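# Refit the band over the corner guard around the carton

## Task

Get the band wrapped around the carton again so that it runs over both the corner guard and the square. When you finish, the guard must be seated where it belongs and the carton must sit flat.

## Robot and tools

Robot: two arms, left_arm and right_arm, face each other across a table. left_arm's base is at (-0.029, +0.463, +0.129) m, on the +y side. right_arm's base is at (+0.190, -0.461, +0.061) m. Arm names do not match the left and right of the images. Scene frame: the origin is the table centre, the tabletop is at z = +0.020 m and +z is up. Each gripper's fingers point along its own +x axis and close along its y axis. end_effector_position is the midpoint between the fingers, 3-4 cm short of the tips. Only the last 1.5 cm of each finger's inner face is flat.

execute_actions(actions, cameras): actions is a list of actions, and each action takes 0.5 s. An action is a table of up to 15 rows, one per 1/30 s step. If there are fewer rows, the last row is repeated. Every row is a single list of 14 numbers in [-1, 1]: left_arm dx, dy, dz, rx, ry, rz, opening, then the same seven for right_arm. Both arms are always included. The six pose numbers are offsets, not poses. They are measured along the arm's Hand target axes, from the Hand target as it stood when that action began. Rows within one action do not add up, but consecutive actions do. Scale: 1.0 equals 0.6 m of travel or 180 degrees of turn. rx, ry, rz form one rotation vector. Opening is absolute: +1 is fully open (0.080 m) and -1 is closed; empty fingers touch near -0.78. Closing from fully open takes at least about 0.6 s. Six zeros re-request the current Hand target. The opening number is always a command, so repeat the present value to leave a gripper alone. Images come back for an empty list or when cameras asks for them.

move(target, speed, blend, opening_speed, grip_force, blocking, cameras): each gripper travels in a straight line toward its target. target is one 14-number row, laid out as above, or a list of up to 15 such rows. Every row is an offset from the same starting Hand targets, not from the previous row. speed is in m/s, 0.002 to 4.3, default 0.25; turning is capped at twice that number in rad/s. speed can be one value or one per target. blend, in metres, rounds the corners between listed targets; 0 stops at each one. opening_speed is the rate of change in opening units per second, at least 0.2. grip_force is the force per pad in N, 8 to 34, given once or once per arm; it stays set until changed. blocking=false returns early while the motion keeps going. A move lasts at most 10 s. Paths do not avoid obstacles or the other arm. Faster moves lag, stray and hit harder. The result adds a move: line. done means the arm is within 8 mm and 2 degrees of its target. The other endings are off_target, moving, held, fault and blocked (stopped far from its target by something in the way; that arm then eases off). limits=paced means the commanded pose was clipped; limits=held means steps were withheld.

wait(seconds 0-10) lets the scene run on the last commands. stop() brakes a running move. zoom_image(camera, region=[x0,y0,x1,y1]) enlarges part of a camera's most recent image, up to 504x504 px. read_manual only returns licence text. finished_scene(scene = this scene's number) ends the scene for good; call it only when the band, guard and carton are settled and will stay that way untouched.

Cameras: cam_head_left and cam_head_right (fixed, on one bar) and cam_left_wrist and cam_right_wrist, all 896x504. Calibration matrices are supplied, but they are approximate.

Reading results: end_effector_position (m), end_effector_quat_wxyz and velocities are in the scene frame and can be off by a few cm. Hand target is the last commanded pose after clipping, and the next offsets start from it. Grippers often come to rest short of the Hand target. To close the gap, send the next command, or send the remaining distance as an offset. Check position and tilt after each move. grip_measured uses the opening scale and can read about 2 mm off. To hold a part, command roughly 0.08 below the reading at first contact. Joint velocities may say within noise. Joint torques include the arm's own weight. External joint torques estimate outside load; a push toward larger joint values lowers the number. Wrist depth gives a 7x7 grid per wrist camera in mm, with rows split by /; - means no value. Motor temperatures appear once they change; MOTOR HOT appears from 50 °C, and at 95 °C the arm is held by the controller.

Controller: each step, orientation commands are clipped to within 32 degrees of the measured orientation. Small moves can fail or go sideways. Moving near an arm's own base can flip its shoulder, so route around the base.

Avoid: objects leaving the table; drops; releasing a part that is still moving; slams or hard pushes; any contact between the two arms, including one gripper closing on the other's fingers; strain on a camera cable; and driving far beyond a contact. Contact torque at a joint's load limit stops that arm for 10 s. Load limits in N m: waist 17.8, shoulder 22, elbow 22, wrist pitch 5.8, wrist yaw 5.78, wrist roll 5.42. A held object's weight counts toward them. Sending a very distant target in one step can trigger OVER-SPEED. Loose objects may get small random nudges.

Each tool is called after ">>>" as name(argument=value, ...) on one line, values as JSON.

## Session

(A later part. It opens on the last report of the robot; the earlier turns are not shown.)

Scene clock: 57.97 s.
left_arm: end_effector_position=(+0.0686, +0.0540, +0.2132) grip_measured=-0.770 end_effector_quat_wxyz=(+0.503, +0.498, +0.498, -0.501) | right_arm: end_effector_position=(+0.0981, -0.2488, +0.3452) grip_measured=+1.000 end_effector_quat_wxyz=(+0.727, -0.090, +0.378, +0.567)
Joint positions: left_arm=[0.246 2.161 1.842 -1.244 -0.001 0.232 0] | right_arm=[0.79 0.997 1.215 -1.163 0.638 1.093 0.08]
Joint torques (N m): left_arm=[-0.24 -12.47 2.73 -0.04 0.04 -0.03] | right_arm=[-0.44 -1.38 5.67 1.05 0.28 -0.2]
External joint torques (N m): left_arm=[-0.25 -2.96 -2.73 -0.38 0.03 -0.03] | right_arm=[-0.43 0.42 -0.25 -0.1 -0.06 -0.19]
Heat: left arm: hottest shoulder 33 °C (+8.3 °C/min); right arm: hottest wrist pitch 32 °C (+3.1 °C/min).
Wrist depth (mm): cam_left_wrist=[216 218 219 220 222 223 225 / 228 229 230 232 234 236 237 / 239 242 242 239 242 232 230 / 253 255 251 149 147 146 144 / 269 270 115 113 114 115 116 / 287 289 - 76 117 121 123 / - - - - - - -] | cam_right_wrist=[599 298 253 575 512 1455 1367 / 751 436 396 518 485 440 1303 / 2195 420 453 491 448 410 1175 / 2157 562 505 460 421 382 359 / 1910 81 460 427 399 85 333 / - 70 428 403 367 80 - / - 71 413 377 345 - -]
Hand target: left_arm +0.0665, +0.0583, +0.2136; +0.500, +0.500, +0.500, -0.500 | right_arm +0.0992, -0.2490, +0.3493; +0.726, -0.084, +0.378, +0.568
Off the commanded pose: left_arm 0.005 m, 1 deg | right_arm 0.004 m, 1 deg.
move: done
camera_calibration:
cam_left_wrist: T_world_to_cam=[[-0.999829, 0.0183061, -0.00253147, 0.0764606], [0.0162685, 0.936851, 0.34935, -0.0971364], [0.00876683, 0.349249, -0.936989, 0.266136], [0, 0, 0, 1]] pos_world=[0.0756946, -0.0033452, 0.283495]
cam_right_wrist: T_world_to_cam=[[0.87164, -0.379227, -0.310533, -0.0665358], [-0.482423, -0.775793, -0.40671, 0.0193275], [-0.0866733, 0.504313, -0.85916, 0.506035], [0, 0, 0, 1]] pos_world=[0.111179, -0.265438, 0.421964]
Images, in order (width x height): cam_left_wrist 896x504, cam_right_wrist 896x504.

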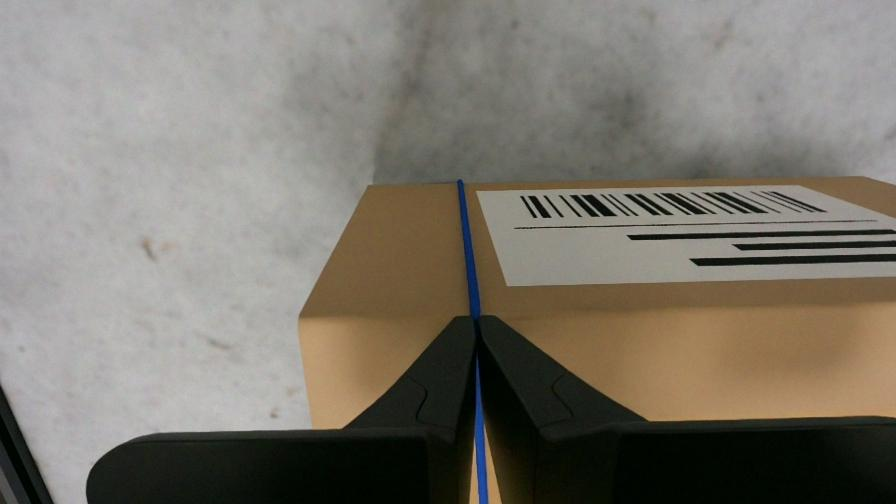

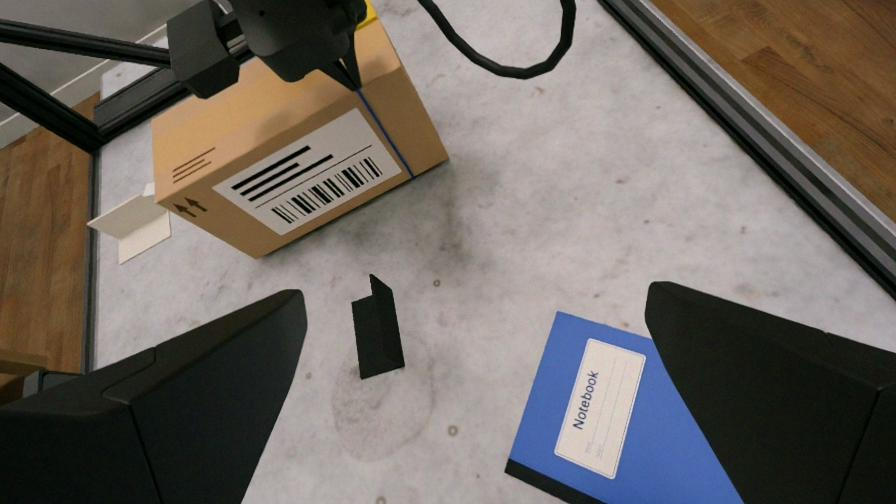

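>>> move(target=[0, 0, 0, 0, 0, 0, -0.45, 0, 0, 0, 0, 0, 0, 1], speed=0.03, opening_speed=0.5, cameras=["cam_left_wrist", "cam_right_wrist"])

>>> zoom_image(camera="cam_right_wrist", region=[240, 0, 460, 190])

Scene clock: 59.27 s.
left_arm: end_effector_position=(+0.0635, +0.0536, +0.2132) grip_measured=-0.455 end_effector_quat_wxyz=(+0.498, +0.498, +0.498, -0.505) | right_arm: end_effector_position=(+0.0981, -0.2488, +0.3452) grip_measured=+1.000 end_effector_quat_wxyz=(+0.727, -0.090, +0.378, +0.567)
Joint positions: left_arm=[0.237 2.16 1.84 -1.245 0.008 0.232 0.015] | right_arm=[0.79 0.997 1.215 -1.163 0.638 1.093 0.08]
Joint torques (N m): left_arm=[0.65 -12.32 2.98 0.02 -0.26 -0.03] | right_arm=[-0.43 -1.38 5.72 1.05 0.28 -0.2]
External joint torques (N m): left_arm=[0.58 -2.75 -2.51 -0.32 -0.28 -0.03] | right_arm=[-0.44 0.41 -0.18 -0.09 -0.05 -0.19]
Heat: left arm: hottest shoulder 33 °C (+8.1 °C/min); right arm: hottest wrist pitch 32 °C (+3.0 °C/min).
Wrist depth (mm): cam_left_wrist=[215 217 218 221 222 224 226 / 226 228 230 232 235 237 238 / 237 240 242 240 232 226 222 / 251 254 163 149 145 143 140 / 266 268 113 112 113 116 116 / 286 286 - 82 83 121 124 / - - - 128 84 - -] | cam_right_wrist=[640 296 251 575 507 1463 1331 / 810 426 398 515 483 444 1251 / 2275 419 452 490 448 407 390 / 1986 564 507 463 420 385 356 / 1925 81 454 427 405 85 333 / - 70 430 400 - 80 - / - 71 412 377 337 - -]
Hand target: left_arm +0.0666, +0.0584, +0.2137; +0.500, +0.500, +0.500, -0.500 | right_arm +0.0992, -0.2490, +0.3493; +0.726, -0.084, +0.378, +0.568
Off the commanded pose: left_arm 0.006 m, 1 deg | right_arm 0.004 m, 1 deg.
move: done
camera_calibration:
cam_left_wrist: T_world_to_cam=[[-0.999604, 0.0274419, 0.00618571, 0.0689429], [0.027873, 0.93653, 0.349477, -0.0973869], [0.0037972, 0.349511, -0.936925, 0.266588], [0, 0, 0, 1]] pos_world=[0.0706178, -0.00386134, 0.28338]
cam_right_wrist: T_world_to_cam=[[0.87164, -0.379227, -0.310533, -0.0665358], [-0.482423, -0.775793, -0.40671, 0.0193275], [-0.0866733, 0.504313, -0.85916, 0.506035], [0, 0, 0, 1]] pos_world=[0.111179, -0.265438, 0.421964]
Images, in order (width x height): cam_left_wrist 896x504, cam_right_wrist 896x504.

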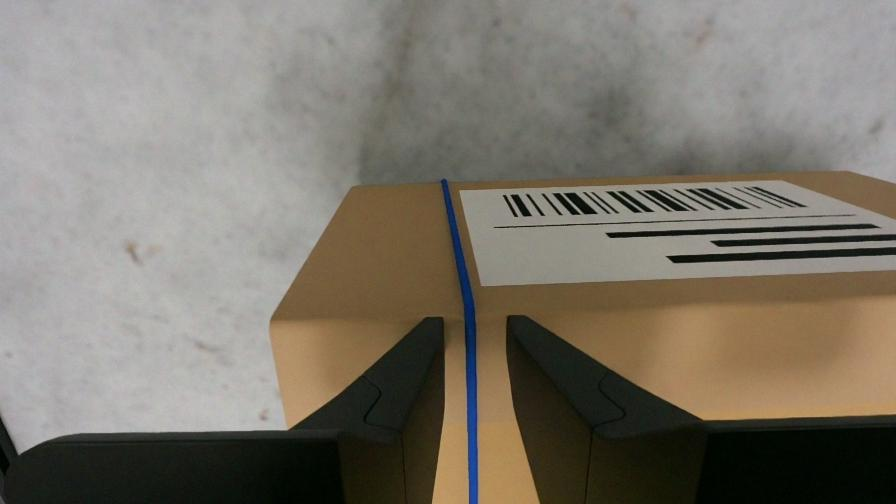

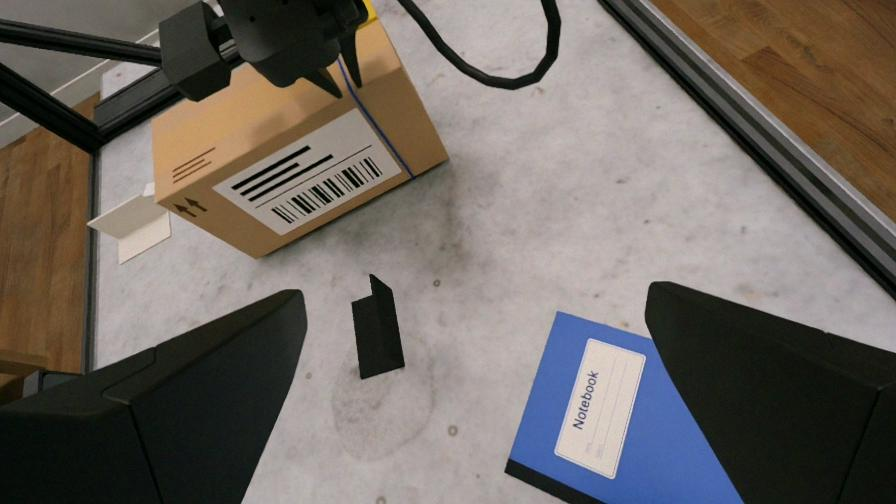

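Scaled by 2.291 from the camera's 896x504 image, which has a finer 1280x720 frame.

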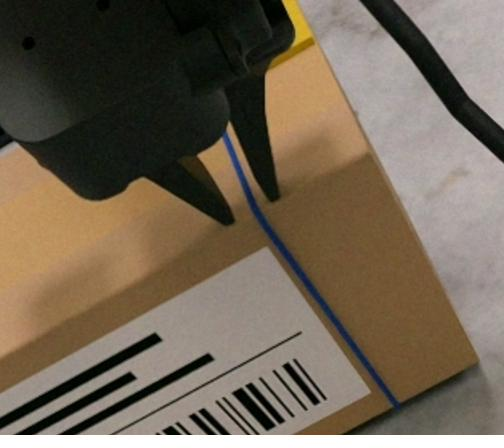

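>>> move(target=[0.0, 0.0167, 0, 0, 0, 0, -0.45, 0, 0, 0, 0, 0, 0, 1], speed=0.03, cameras=["cam_left_wrist", "cam_right_wrist"])

>>> zoom_image(camera="cam_right_wrist", region=[240, 0, 460, 190])

Scene clock: 60.53 s.
left_arm: end_effector_position=(+0.0708, +0.0567, +0.2132) grip_measured=-0.454 end_effector_quat_wxyz=(+0.497, +0.498, +0.501, -0.504) | right_arm: end_effector_position=(+0.0981, -0.2488, +0.3452) grip_measured=+1.000 end_effector_quat_wxyz=(+0.727, -0.090, +0.378, +0.567)
Joint positions: left_arm=[0.256 2.16 1.84 -1.251 0.011 0.25 0.015] | right_arm=[0.79 0.997 1.215 -1.163 0.638 1.093 0.08]
Joint torques (N m): left_arm=[0.98 -11.11 4.55 0.06 -0.36 0.17] | right_arm=[-0.44 -1.39 5.62 1.06 0.3 -0.2]
External joint torques (N m): left_arm=[1.04 -1.62 -0.88 -0.26 -0.39 0.17] | right_arm=[-0.44 0.43 -0.3 -0.09 -0.04 -0.18]
Heat: left arm: hottest shoulder 33 °C (+8.1 °C/min); right arm: hottest wrist pitch 32 °C (+3.0 °C/min).
Wrist depth (mm): cam_left_wrist=[214 216 218 221 223 225 227 / 225 227 231 232 234 237 240 / 237 239 241 221 216 211 206 / 251 254 152 140 137 144 133 / 266 269 - 112 113 115 116 / 284 285 - 116 83 123 124 / - - - 125 85 - -] | cam_right_wrist=[627 302 254 585 507 1438 1353 / 2361 436 401 524 485 447 1264 / 2317 419 451 488 448 411 1180 / 2068 564 502 457 421 384 354 / 1910 81 457 426 398 85 335 / - 70 434 400 365 80 - / - 71 410 378 347 - -]
Hand target: left_arm +0.0765, +0.0583, +0.2137; +0.500, +0.500, +0.500, -0.500 | right_arm +0.0992, -0.2490, +0.3493; +0.726, -0.084, +0.378, +0.568
Off the commanded pose: left_arm 0.006 m, 1 deg | right_arm 0.004 m, 1 deg.
move: done
camera_calibration:
cam_left_wrist: T_world_to_cam=[[-0.999628, 0.0251396, 0.0106101, 0.0753343], [0.0272679, 0.934801, 0.354125, -0.101368], [-0.00101577, 0.354282, -0.935138, 0.265167], [0, 0, 0, 1]] pos_world=[0.0783397, -0.00107942, 0.283065]
cam_right_wrist: T_world_to_cam=[[0.87164, -0.379227, -0.310533, -0.0665358], [-0.482423, -0.775793, -0.40671, 0.0193275], [-0.0866733, 0.504313, -0.85916, 0.506035], [0, 0, 0, 1]] pos_world=[0.111179, -0.265438, 0.421964]
Images, in order (width x height): cam_left_wrist 896x504, cam_right_wrist 896x504.

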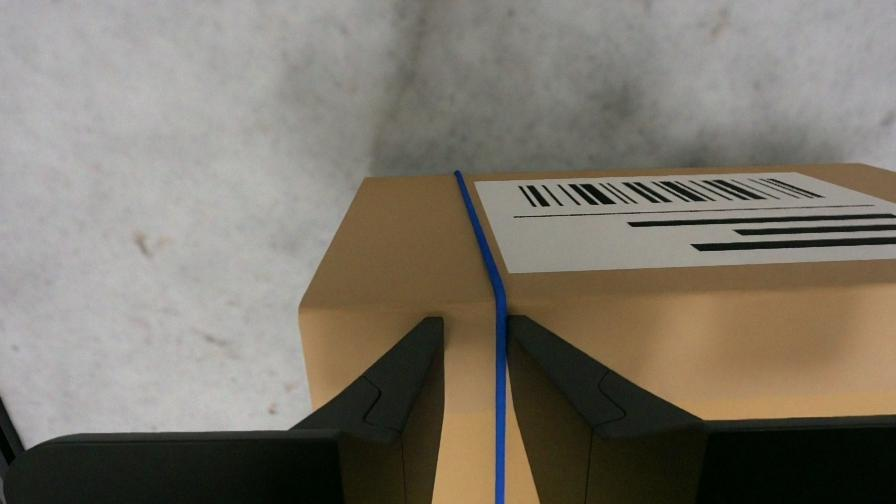

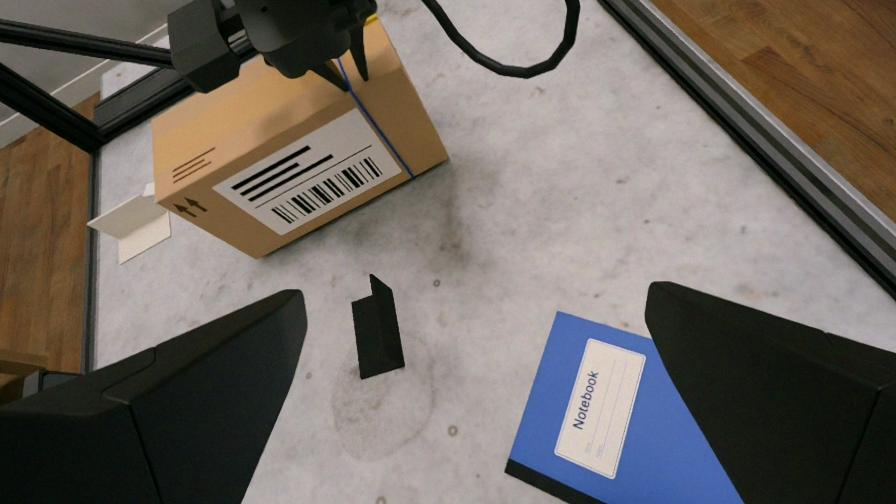

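Scaled by 2.291 from the camera's 896x504 image, which has a finer 1280x720 frame.

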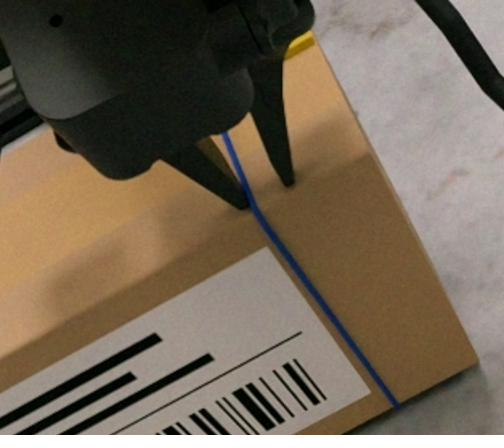

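>>> move(target=[0.0, 0.0083, 0, 0, 0, 0, -0.45, 0, 0, 0, 0, 0, 0, 1], speed=0.03, cameras=["cam_left_wrist", "cam_right_wrist"])

>>> zoom_image(camera="cam_right_wrist", region=[240, 0, 460, 190])

Scene clock: 61.50 s.
left_arm: end_effector_position=(+0.0743, +0.0577, +0.2137) grip_measured=-0.453 end_effector_quat_wxyz=(+0.496, +0.499, +0.501, -0.505) | right_arm: end_effector_position=(+0.0981, -0.2488, +0.3452) grip_measured=+1.000 end_effector_quat_wxyz=(+0.727, -0.090, +0.378, +0.567)
Joint positions: left_arm=[0.265 2.16 1.842 -1.254 0.011 0.261 0.015] | right_arm=[0.79 0.997 1.215 -1.163 0.638 1.093 0.08]
Joint torques (N m): left_arm=[1.21 -10.47 5.16 0.02 -0.38 0.2] | right_arm=[-0.36 -1.42 5.67 1.06 0.28 -0.2]
External joint torques (N m): left_arm=[1.08 -0.98 -0.29 -0.31 -0.39 0.2] | right_arm=[-0.38 0.35 -0.24 -0.11 -0.05 -0.19]
Heat: left arm: hottest shoulder 33 °C (+8.1 °C/min); right arm: hottest wrist pitch 32 °C (+3.0 °C/min).
Wrist depth (mm): cam_left_wrist=[214 216 218 220 224 225 227 / 226 227 230 232 235 237 241 / 237 239 241 216 210 205 202 / 252 253 163 137 135 141 129 / 267 269 - 112 112 116 116 / 285 285 - 116 84 123 125 / - - - 125 85 - -] | cam_right_wrist=[2139 302 254 574 502 1446 1367 / 2634 435 405 521 478 442 1270 / 2296 417 453 490 450 410 1137 / 2103 562 506 458 419 384 360 / 1940 81 459 431 398 85 334 / - 70 435 402 367 80 - / - 71 411 377 342 - -]
Hand target: left_arm +0.0816, +0.0584, +0.2136; +0.500, +0.500, +0.501, -0.499 | right_arm +0.0992, -0.2490, +0.3493; +0.726, -0.084, +0.378, +0.568
Off the commanded pose: left_arm 0.007 m, 1 deg | right_arm 0.004 m, 1 deg.
move: done
camera_calibration:
cam_left_wrist: T_world_to_cam=[[-0.99956, 0.0274936, 0.0111471, 0.0785464], [0.0296599, 0.934547, 0.354601, -0.102803], [-0.000668197, 0.354776, -0.934951, 0.265239], [0, 0, 0, 1]] pos_world=[0.0817382, -0.000185534, 0.283564]
cam_right_wrist: T_world_to_cam=[[0.87164, -0.379227, -0.310533, -0.0665358], [-0.482423, -0.775793, -0.40671, 0.0193275], [-0.0866733, 0.504313, -0.85916, 0.506035], [0, 0, 0, 1]] pos_world=[0.111179, -0.265438, 0.421964]
Images, in order (width x height): cam_left_wrist 896x504, cam_right_wrist 896x504.

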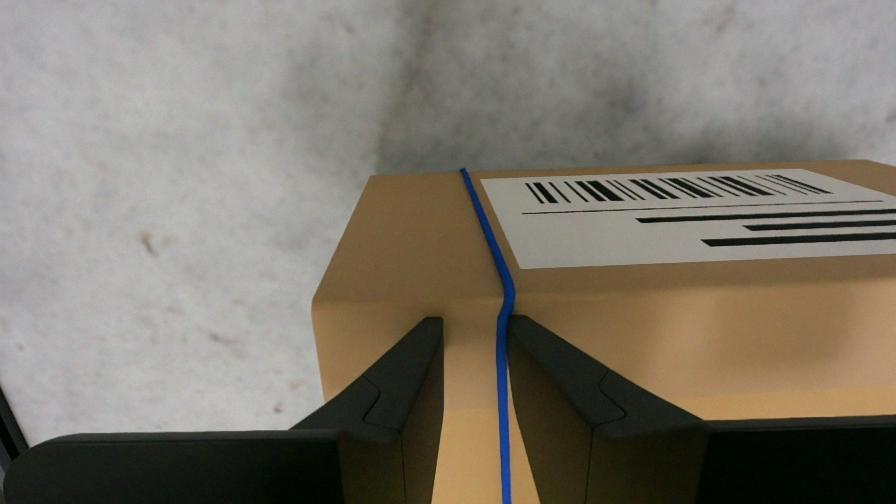

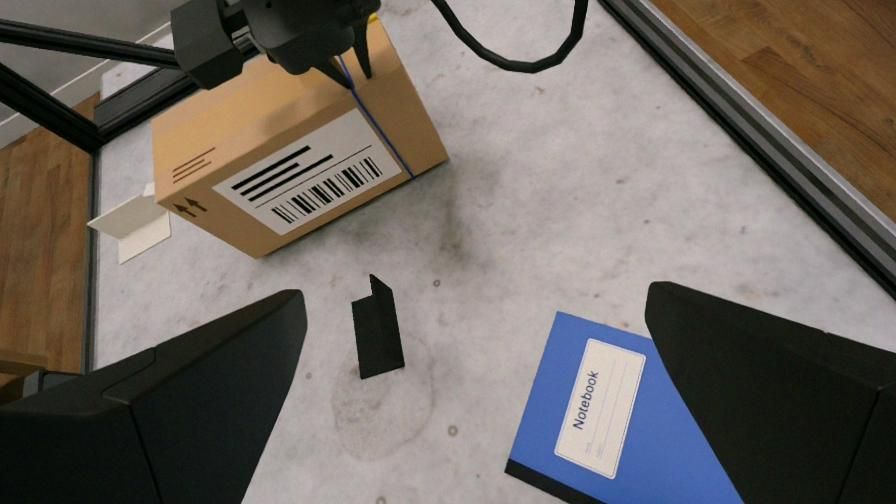

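Scaled by 2.291 from the camera's 896x504 image, which has a finer 1280x720 frame.

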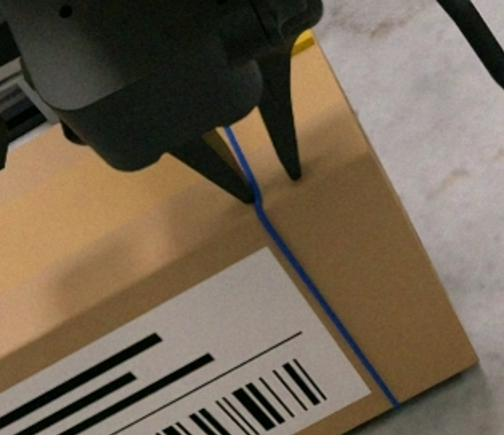

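>>> move(target=[0.0, 0.01, 0, 0, 0, 0, -0.45, 0, 0, 0, 0, 0, 0, 1], speed=0.03, cameras=["cam_left_wrist", "cam_right_wrist"])

>>> zoom_image(camera="cam_right_wrist", region=[240, 0, 460, 190])

Scene clock: 62.53 s.
left_arm: end_effector_position=(+0.0861, +0.0602, +0.2157) grip_measured=-0.453 end_effector_quat_wxyz=(+0.501, +0.498, +0.501, -0.500) | right_arm: end_effector_position=(+0.0981, -0.2488, +0.3452) grip_measured=+1.000 end_effector_quat_wxyz=(+0.727, -0.090, +0.378, +0.567)
Joint positions: left_arm=[0.291 2.16 1.85 -1.259 0.003 0.275 0.015] | right_arm=[0.79 0.997 1.215 -1.163 0.638 1.093 0.08]
Joint torques (N m): left_arm=[0.02 -9.62 5.51 0.11 -0.08 0.2] | right_arm=[-0.39 -1.42 5.7 1.06 0.3 -0.2]
External joint torques (N m): left_arm=[0 -0.06 0.04 -0.21 -0.1 0.2] | right_arm=[-0.4 0.36 -0.19 -0.08 -0.04 -0.18]
Heat: left arm: hottest shoulder 33 °C (+8.1 °C/min); right arm: hottest wrist pitch 32 °C (+3.0 °C/min).
Wrist depth (mm): cam_left_wrist=[216 218 218 221 224 224 227 / 227 229 231 232 234 238 239 / 239 242 244 202 200 198 196 / 254 256 256 138 136 126 125 / 269 272 274 112 112 117 117 / 287 289 - 119 83 123 125 / - - - 130 85 - -] | cam_right_wrist=[597 301 267 589 514 1472 1367 / 2085 437 402 531 486 438 1277 / 2275 418 454 488 448 411 1153 / 2139 564 501 461 421 383 359 / 1925 81 458 430 397 85 336 / - 70 434 404 365 80 - / - 71 412 381 343 - -]
Hand target: left_arm +0.0875, +0.0583, +0.2137; +0.500, +0.500, +0.500, -0.500 | right_arm +0.0992, -0.2490, +0.3493; +0.726, -0.084, +0.378, +0.568
Off the commanded pose: left_arm 0.003 m, 0 deg | right_arm 0.004 m, 1 deg.
move: done
camera_calibration:
cam_left_wrist: T_world_to_cam=[[-0.999875, 0.01566, 0.0023517, 0.0929976], [0.0154772, 0.934991, 0.354334, -0.104954], [0.00335007, 0.354326, -0.935116, 0.265966], [0, 0, 0, 1]] pos_world=[0.0937193, 0.00243588, 0.285679]
cam_right_wrist: T_world_to_cam=[[0.87164, -0.379227, -0.310533, -0.0665358], [-0.482423, -0.775793, -0.40671, 0.0193275], [-0.0866733, 0.504313, -0.85916, 0.506035], [0, 0, 0, 1]] pos_world=[0.111179, -0.265438, 0.421964]
Images, in order (width x height): cam_left_wrist 896x504, cam_right_wrist 896x504.

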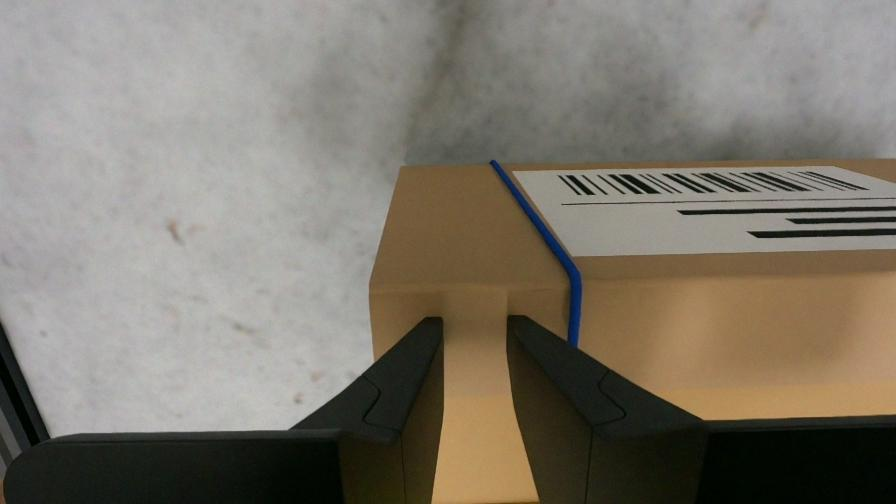

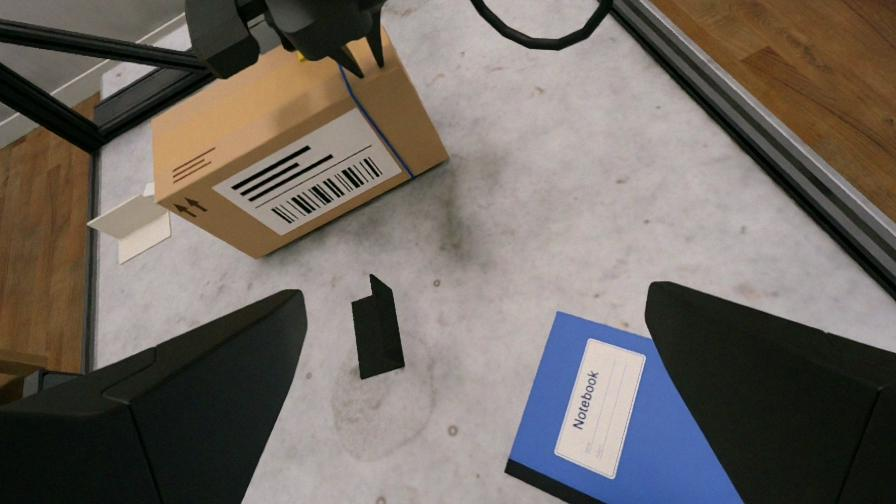

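Scaled by 2.291 from the camera's 896x504 image, which has a finer 1280x720 frame.

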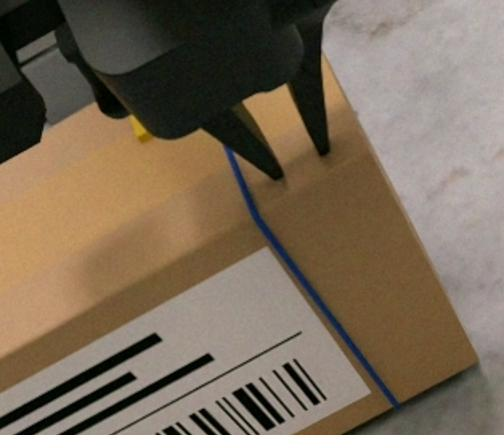

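>>> move(target=[-0.05,0,0,0,0,0,-0.4, 0,0,0,0,0,0,1], speed=0.1, cameras=["all"])

Scene clock: 64.30 s.
left_arm: end_effector_position=(+0.0860, +0.0607, +0.2442) grip_measured=-0.403 end_effector_quat_wxyz=(+0.500, +0.498, +0.503, -0.499) | right_arm: end_effector_position=(+0.0981, -0.2488, +0.3452) grip_measured=+1.000 end_effector_quat_wxyz=(+0.727, -0.090, +0.378, +0.567)
Joint positions: left_arm=[0.291 2.16 1.963 -1.377 0.003 0.275 0.017] | right_arm=[0.79 0.997 1.215 -1.163 0.638 1.093 0.08]
Joint torques (N m): left_arm=[0.05 -9.82 5.81 0.1 -0.08 0.18] | right_arm=[-0.35 -1.38 5.69 1.05 0.28 -0.19]
External joint torques (N m): left_arm=[0.12 -0.33 0.33 -0.25 -0.11 0.18] | right_arm=[-0.33 0.39 -0.17 -0.08 -0.06 -0.18]
Heat: left arm: hottest shoulder 33 °C (+8.1 °C/min); right arm: hottest wrist pitch 32 °C (+2.0 °C/min).
Wrist depth (mm): cam_left_wrist=[241 240 244 246 248 251 252 / 253 256 258 261 261 265 268 / 266 268 273 201 200 197 195 / 284 286 288 139 140 141 143 / 300 304 306 143 145 150 151 / 319 322 - 154 86 160 161 / - - - 163 - - -] | cam_right_wrist=[626 287 398 589 521 1463 1353 / 823 436 402 518 481 446 1277 / 2317 416 - 489 443 408 1159 / 2121 565 505 460 416 382 350 / 1910 81 453 428 398 85 333 / - 70 432 401 367 80 - / - 71 412 379 344 - -]
Hand target: left_arm +0.0875, +0.0583, +0.2437; +0.500, +0.500, +0.500, -0.500 | right_arm +0.0992, -0.2490, +0.3493; +0.726, -0.084, +0.378, +0.568
Off the commanded pose: left_arm 0.003 m, 0 deg | right_arm 0.004 m, 1 deg.
move: done
camera_calibration:
cam_left_wrist: T_world_to_cam=[[-0.999871, 0.0156528, 0.00358532, 0.0924455], [0.0158986, 0.933548, 0.358099, -0.116366], [0.00225819, 0.35811, -0.933677, 0.291998], [0, 0, 0, 1]] pos_world=[0.0936243, 0.00261856, 0.313971]
cam_right_wrist: T_world_to_cam=[[0.87164, -0.379227, -0.310533, -0.0665358], [-0.482423, -0.775793, -0.40671, 0.0193275], [-0.0866733, 0.504313, -0.85916, 0.506035], [0, 0, 0, 1]] pos_world=[0.111179, -0.265438, 0.421964]

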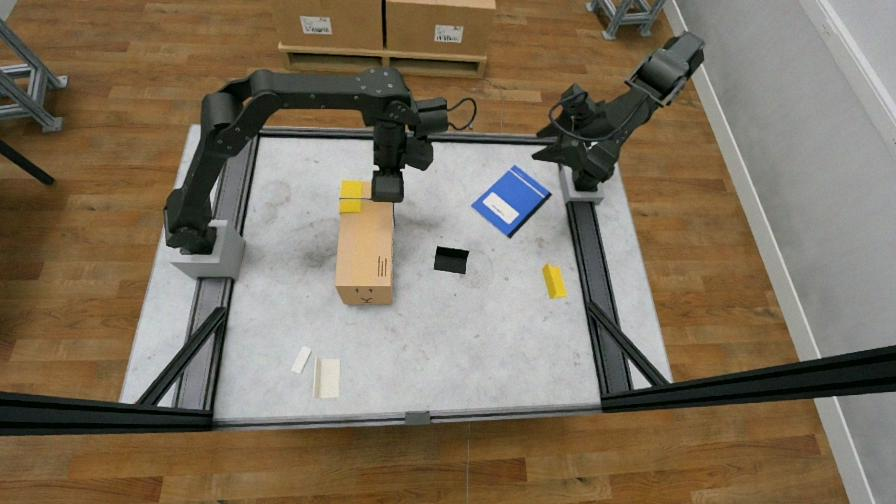

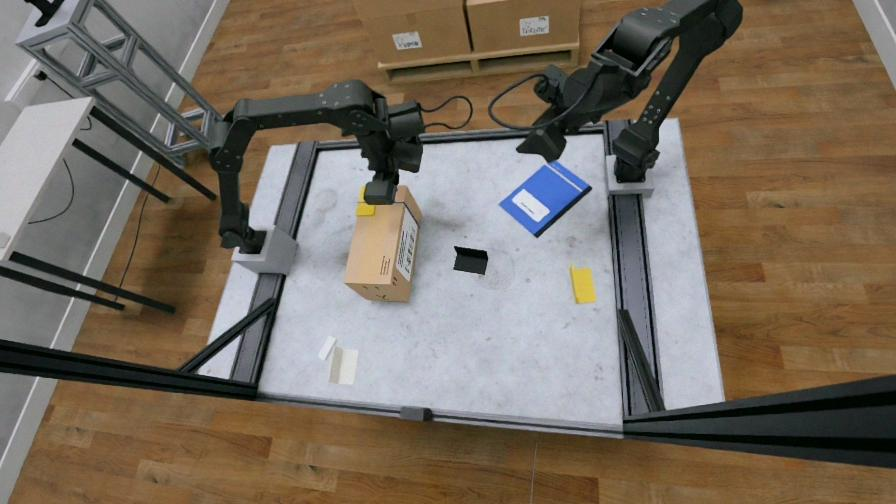

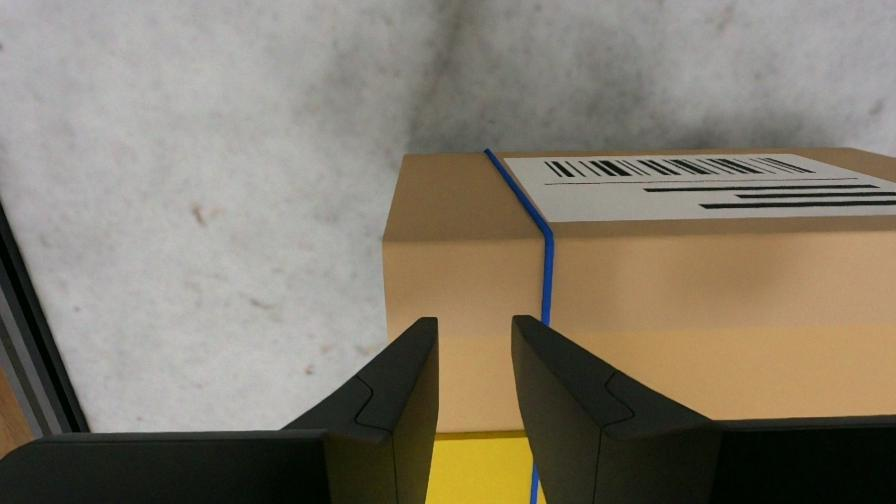

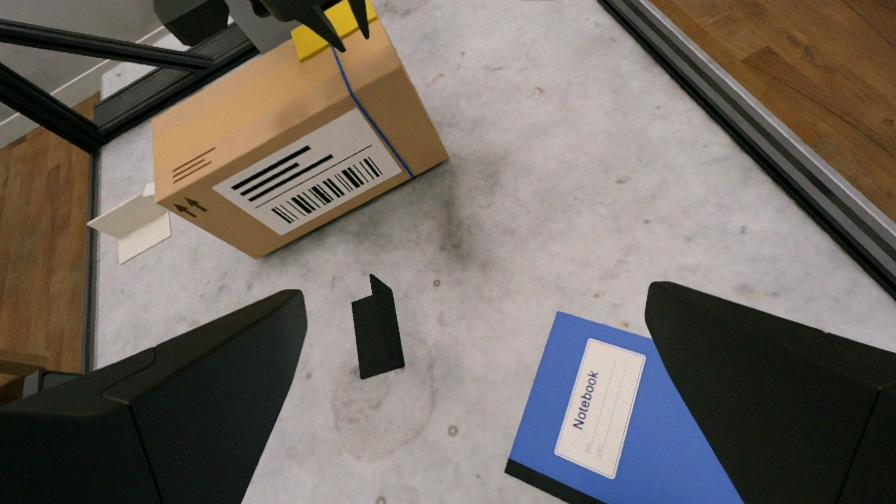

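>>> move(target=[0.02,-0.0435,0.003,0,0,0,-0.4, 0,0,0,0,0,0,1], speed=0.1, cameras=["cam_left_wrist"])

Scene clock: 66.47 s.
left_arm: end_effector_position=(+0.0612, +0.0552, +0.2289) grip_measured=-0.403 end_effector_quat_wxyz=(+0.496, +0.502, +0.501, -0.500) | right_arm: end_effector_position=(+0.0981, -0.2488, +0.3452) grip_measured=+1.000 end_effector_quat_wxyz=(+0.727, -0.090, +0.378, +0.567)
Joint positions: left_arm=[0.23 2.16 1.902 -1.32 0.002 0.224 0.017] | right_arm=[0.79 0.997 1.215 -1.163 0.638 1.093 0.08]
Joint torques (N m): left_arm=[0 -12.49 3.69 0.3 -0.06 -0.2] | right_arm=[-0.35 -1.45 5.71 1.06 0.27 -0.2]
External joint torques (N m): left_arm=[0 -3.04 -1.75 -0.03 -0.08 -0.2] | right_arm=[-0.36 0.29 -0.15 -0.08 -0.06 -0.19]
Heat: left arm: hottest shoulder 33 °C (+8.1 °C/min); right arm: hottest wrist pitch 32 °C (+2.0 °C/min).
Wrist depth (mm): cam_left_wrist=[226 229 231 233 234 236 238 / 239 241 243 245 247 250 251 / 253 256 254 219 213 209 205 / 268 270 143 141 138 136 134 / 286 288 126 125 128 132 132 / 306 307 - 133 85 139 142 / - - - 146 - - -] | cam_right_wrist=[634 282 318 578 527 1422 1367 / 787 437 402 520 479 440 1283 / 2234 419 451 490 448 410 391 / 2085 561 504 460 421 384 351 / 1910 81 458 430 398 85 334 / - 70 432 401 367 80 - / - 71 416 378 348 - -]
Hand target: left_arm +0.0614, +0.0565, +0.2316; +0.500, +0.500, +0.500, -0.500 | right_arm +0.0992, -0.2490, +0.3493; +0.726, -0.084, +0.378, +0.568
Off the commanded pose: left_arm 0.003 m, 0 deg | right_arm 0.004 m, 1 deg.
move: done
camera_calibration:
cam_left_wrist: T_world_to_cam=[[-0.999668, 0.0255054, 0.00375261, 0.0672511], [0.0251322, 0.93174, 0.362255, -0.10671], [0.00574301, 0.362229, -0.932071, 0.278905], [0, 0, 0, 1]] pos_world=[0.0683088, -0.00331642, 0.298363]
Images, in order (width x height): cam_left_wrist 896x504.

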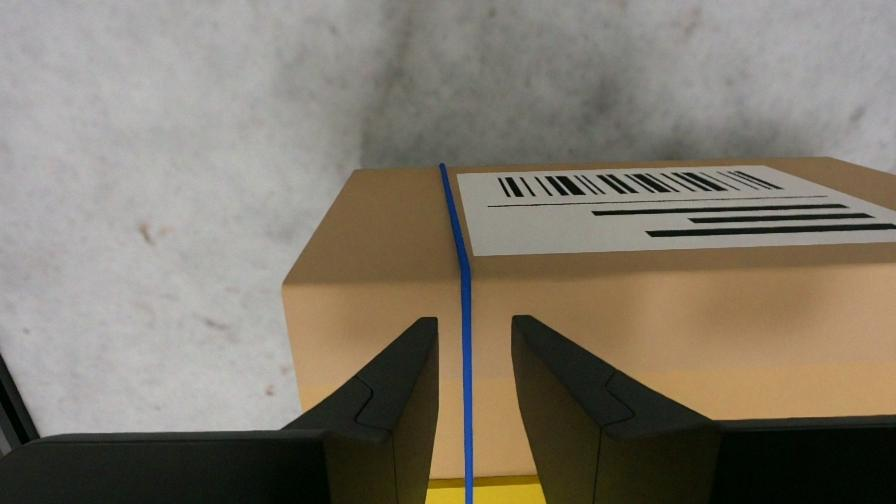

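>>> zoom_image(camera="cam_left_wrist", region=[260, 140, 560, 320])

Scaled by 1.680 from the camera's 896x504 image, which has a finer 1280x720 frame.

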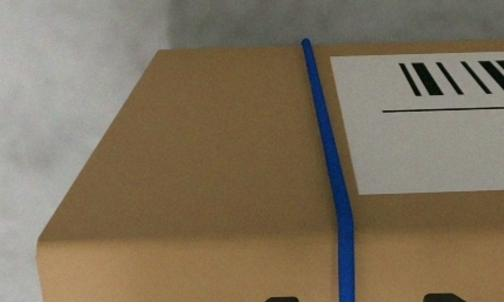

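>>> move(target=[0.0335,0.002,0,0,0,0,-0.4, 0,0,0,0,0,0,1], speed=0.08, cameras=["cam_left_wrist"])

Scene clock: 68.60 s.
left_arm: end_effector_position=(+0.0615, +0.0549, +0.2126) grip_measured=-0.403 end_effector_quat_wxyz=(+0.498, +0.501, +0.500, -0.501) | right_arm: end_effector_position=(+0.0981, -0.2488, +0.3452) grip_measured=+1.000 end_effector_quat_wxyz=(+0.727, -0.090, +0.378, +0.567)
Joint positions: left_arm=[0.231 2.16 1.837 -1.25 0.002 0.223 0.017] | right_arm=[0.79 0.997 1.215 -1.163 0.638 1.093 0.08]
Joint torques (N m): left_arm=[0.23 -11.72 3.12 0.69 -0.05 -0.09] | right_arm=[-0.32 -1.39 5.66 1.07 0.29 -0.2]
External joint torques (N m): left_arm=[0.24 -2.13 -2.37 0.35 -0.07 -0.09] | right_arm=[-0.32 0.48 -0.27 -0.07 -0.05 -0.19]
Heat: left arm: hottest shoulder 33 °C (+8.1 °C/min); right arm: hottest wrist pitch 32 °C (+2.0 °C/min).
Wrist depth (mm): cam_left_wrist=[215 217 218 220 221 223 225 / 226 229 231 232 234 236 237 / 239 241 240 224 221 216 211 / 253 254 145 143 140 139 137 / 269 271 112 112 113 115 115 / 288 290 - 118 85 121 123 / - - - 129 - - -] | cam_right_wrist=[2296 295 250 575 512 1455 1353 / 2254 427 395 513 482 446 1283 / 2254 420 435 488 449 408 1137 / 2085 566 501 459 416 383 353 / 1910 81 470 429 397 85 331 / - 70 435 406 356 80 - / - 70 410 375 351 - -]
Hand target: left_arm +0.0625, +0.0565, +0.2116; +0.500, +0.500, +0.500, -0.500 | right_arm +0.0992, -0.2490, +0.3493; +0.726, -0.084, +0.378, +0.568
Off the commanded pose: left_arm 0.002 m, 0 deg | right_arm 0.004 m, 1 deg.
move: done
camera_calibration:
cam_left_wrist: T_world_to_cam=[[-0.99969, 0.0247955, 0.00239258, 0.0678868], [0.0240147, 0.93375, 0.357119, -0.099542], [0.0066209, 0.357066, -0.934056, 0.264533], [0, 0, 0, 1]] pos_world=[0.0685048, -0.00319161, 0.282474]
Images, in order (width x height): cam_left_wrist 896x504.

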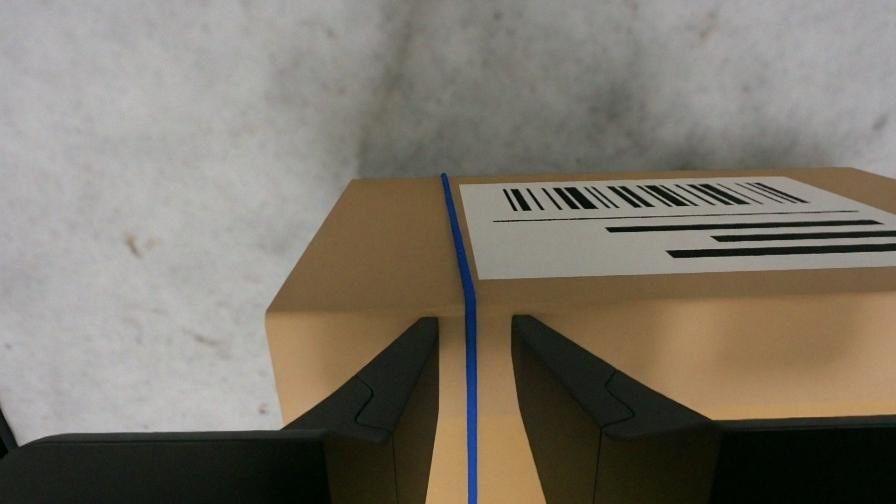

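>>> move(target=[0.002,0,0,0,0,0,-1, 0,0,0,0,0,0,1], speed=0.08, opening_speed=1.0)

>>> move(target=[-0.018,0,0,0,0,0,-1, 0,0,0,0,0,0,1], speed=0.06, cameras=["cam_left_wrist"])

Scene clock: 69.63 s.
left_arm: end_effector_position=(+0.0637, +0.0548, +0.2124) grip_measured=-0.769 end_effector_quat_wxyz=(+0.501, +0.500, +0.499, -0.500) | right_arm: end_effector_position=(+0.0981, -0.2488, +0.3452) grip_measured=+1.000 end_effector_quat_wxyz=(+0.727, -0.090, +0.378, +0.567)
Joint positions: left_arm=[0.234 2.159 1.834 -1.244 -0.002 0.223 0] | right_arm=[0.79 0.997 1.215 -1.163 0.638 1.093 0.08]
Joint torques (N m): left_arm=[-0.13 -11.51 2.98 0.66 0.08 -0.09] | right_arm=[-0.44 -1.48 5.75 1.06 0.28 -0.19]
External joint torques (N m): left_arm=[-0.21 -2.12 -2.39 0.34 0.08 -0.09] | right_arm=[-0.45 0.23 -0.11 -0.09 -0.05 -0.17]
Heat: left arm: hottest shoulder 33 °C (+8.0 °C/min); right arm: hottest wrist pitch 32 °C (+2.0 °C/min).
Wrist depth (mm): cam_left_wrist=[216 217 219 220 222 222 225 / 227 229 231 232 233 235 237 / 241 242 242 229 226 220 217 / 254 255 156 144 142 140 138 / 271 272 112 112 113 115 115 / 288 291 116 76 117 122 123 / - - - - - - -] | cam_right_wrist=[645 296 252 583 517 1463 1331 / 758 429 398 517 484 437 1290 / 2361 417 453 486 450 408 1159 / 2085 570 506 460 417 383 356 / 1940 81 456 431 400 85 334 / - 70 433 402 366 80 - / - 71 413 378 344 - -]
Hand target: left_arm +0.0625, +0.0565, +0.2103; +0.500, +0.500, +0.500, -0.500 | right_arm +0.0992, -0.2490, +0.3493; +0.726, -0.084, +0.378, +0.568
Off the commanded pose: left_arm 0.003 m, 0 deg | right_arm 0.004 m, 1 deg.
move: done

Scene clock: 70.40 s.
left_arm: end_effector_position=(+0.0631, +0.0570, +0.2156) grip_measured=-0.770 end_effector_quat_wxyz=(+0.498, +0.502, +0.502, -0.498) | right_arm: end_effector_position=(+0.0981, -0.2488, +0.3452) grip_measured=+1.000 end_effector_quat_wxyz=(+0.727, -0.090, +0.378, +0.567)
Joint positions: left_arm=[0.234 2.158 1.846 -1.268 -0.001 0.223 0] | right_arm=[0.79 0.997 1.215 -1.163 0.638 1.093 0.08]
Joint torques (N m): left_arm=[-0.11 -11.94 5.4 -0.49 0.05 -0.09] | right_arm=[-0.44 -1.39 5.68 1.05 0.31 -0.19]
External joint torques (N m): left_arm=[-0.11 -2.5 0.01 -0.79 0.03 -0.09] | right_arm=[-0.44 0.35 -0.21 -0.1 -0.03 -0.17]
Motor temperatures (°C): left_arm=[27 34 32 31 28 29] | right_arm=[25 25 30 32 27 30]
Heat: left arm: hottest shoulder 34 °C (+9.1 °C/min); right arm: hottest wrist pitch 32 °C (+2.0 °C/min).
Wrist depth (mm): cam_left_wrist=[215 217 219 220 222 224 225 / 227 230 231 233 235 237 239 / 241 242 241 212 209 206 204 / 255 257 138 137 136 143 132 / 271 274 113 112 114 116 116 / 290 292 117 76 119 124 125 / - - - - - - -] | cam_right_wrist=[812 296 254 583 518 1455 1375 / 2157 433 397 512 483 446 1283 / 2275 421 453 488 444 408 390 / 2139 570 504 456 418 384 353 / 1970 81 469 431 398 85 334 / - 70 434 402 366 80 - / - 71 414 379 344 - -]
Hand target: left_arm +0.0627, +0.0566, +0.2211; +0.500, +0.500, +0.501, -0.499 | right_arm +0.0992, -0.2490, +0.3493; +0.726, -0.084, +0.378, +0.568
Off the commanded pose: left_arm 0.006 m, 0 deg | right_arm 0.004 m, 1 deg.
move: done
camera_calibration:
cam_left_wrist: T_world_to_cam=[[-0.99978, 0.020928, 0.00116478, 0.0698915], [0.0199142, 0.931077, 0.364279, -0.103698], [0.00653912, 0.364222, -0.931289, 0.265514], [0, 0, 0, 1]] pos_world=[0.070205, -0.00161806, 0.284964]
Images, in order (width x height): cam_left_wrist 896x504.

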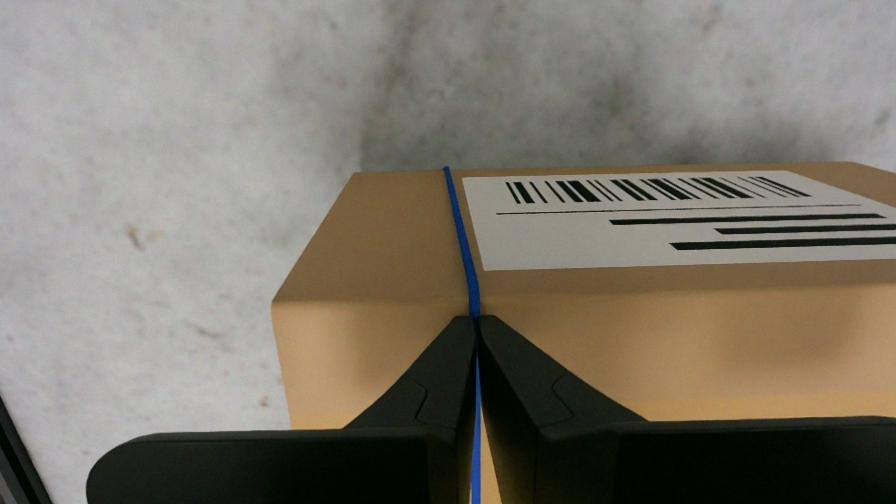

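>>> move(target=[[-0.012,0,0,0,0,0,-1, 0,0,0,0,0,0,1],[-0.012,0.0165,0,0,0,0,-1, 0,0,0,0,0,0,1]], speed=0.06, blend=[0.003,0], cameras=["cam_left_wrist", "cam_right_wrist"])

Scene clock: 72.10 s.
left_arm: end_effector_position=(+0.0683, +0.0586, +0.2240) grip_measured=-0.770 end_effector_quat_wxyz=(+0.495, +0.502, +0.504, -0.499) | right_arm: end_effector_position=(+0.0981, -0.2488, +0.3452) grip_measured=+1.000 end_effector_quat_wxyz=(+0.727, -0.090, +0.378, +0.567)
Joint positions: left_arm=[0.249 2.158 1.88 -1.305 0.003 0.239 0] | right_arm=[0.79 0.997 1.215 -1.163 0.638 1.093 0.08]
Joint torques (N m): left_arm=[0.68 -10.9 6.26 -0.24 -0.11 0.19] | right_arm=[-0.46 -1.37 5.73 1.07 0.29 -0.21]
External joint torques (N m): left_arm=[0.66 -1.3 0.74 -0.56 -0.13 0.19] | right_arm=[-0.48 0.47 -0.18 -0.08 -0.04 -0.2]
Heat: left arm: hottest shoulder 35 °C (+10.2 °C/min); right arm: hottest wrist pitch 32 °C (+2.0 °C/min).
Wrist depth (mm): cam_left_wrist=[221 222 225 226 230 231 233 / 232 236 236 239 242 243 245 / 246 248 248 202 199 197 193 / 261 264 143 132 130 129 127 / 277 281 118 118 122 124 126 / 298 301 127 76 128 132 135 / - - - - - - -] | cam_right_wrist=[2139 293 265 581 513 1455 1353 / 2910 436 399 522 481 441 1290 / 2430 417 457 487 447 409 1132 / 2068 566 501 456 419 383 358 / 1940 81 456 427 400 85 333 / - 70 430 404 369 80 - / - 71 410 380 341 - -]
Hand target: left_arm +0.0725, +0.0565, +0.2283; +0.500, +0.500, +0.500, -0.500 | right_arm +0.0992, -0.2490, +0.3493; +0.726, -0.084, +0.378, +0.568
Off the commanded pose: left_arm 0.006 m, 1 deg | right_arm 0.004 m, 1 deg.
move: done; blend cut to 0 m at target 1
camera_calibration:
cam_left_wrist: T_world_to_cam=[[-0.999743, 0.0216567, 0.00671761, 0.0738406], [0.0226114, 0.93009, 0.366634, -0.109109], [0.0016921, 0.366692, -0.930341, 0.272743], [0, 0, 0, 1]] pos_world=[0.0758272, -0.000130568, 0.293251]
cam_right_wrist: T_world_to_cam=[[0.87164, -0.379227, -0.310533, -0.0665358], [-0.482423, -0.775793, -0.40671, 0.0193275], [-0.0866733, 0.504313, -0.85916, 0.506035], [0, 0, 0, 1]] pos_world=[0.111179, -0.265438, 0.421964]
Images, in order (width x height): cam_left_wrist 896x504, cam_right_wrist 896x504.

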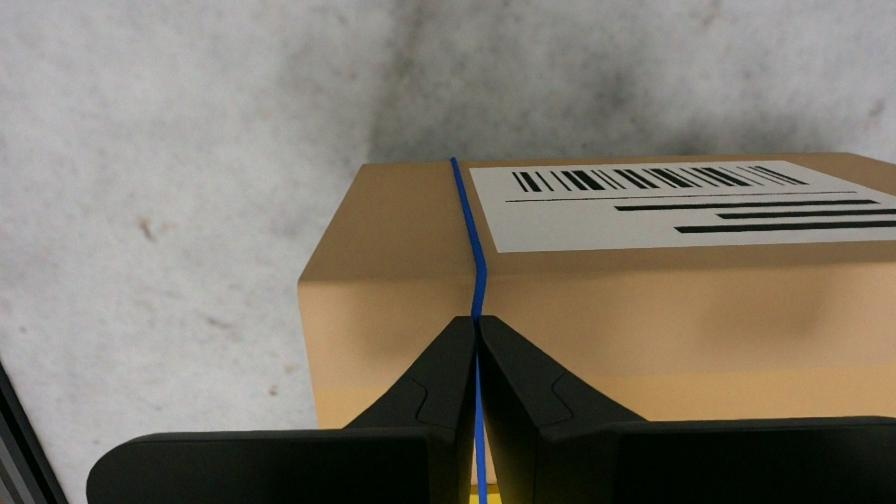

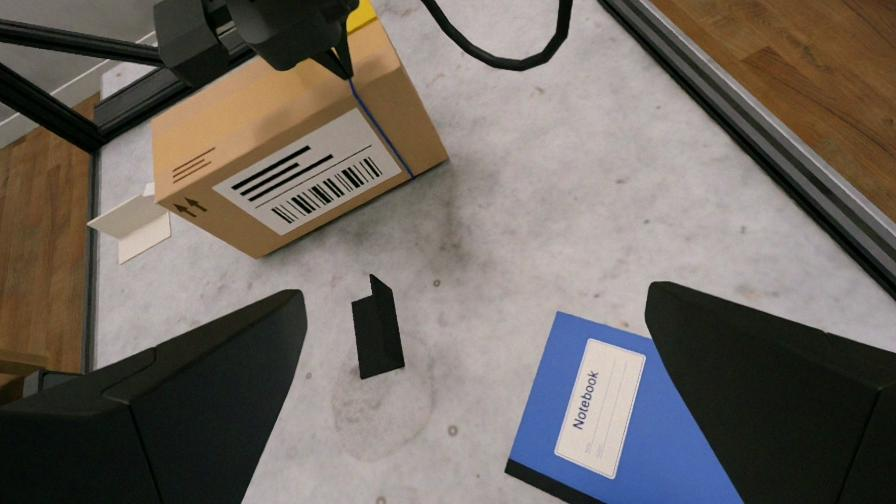

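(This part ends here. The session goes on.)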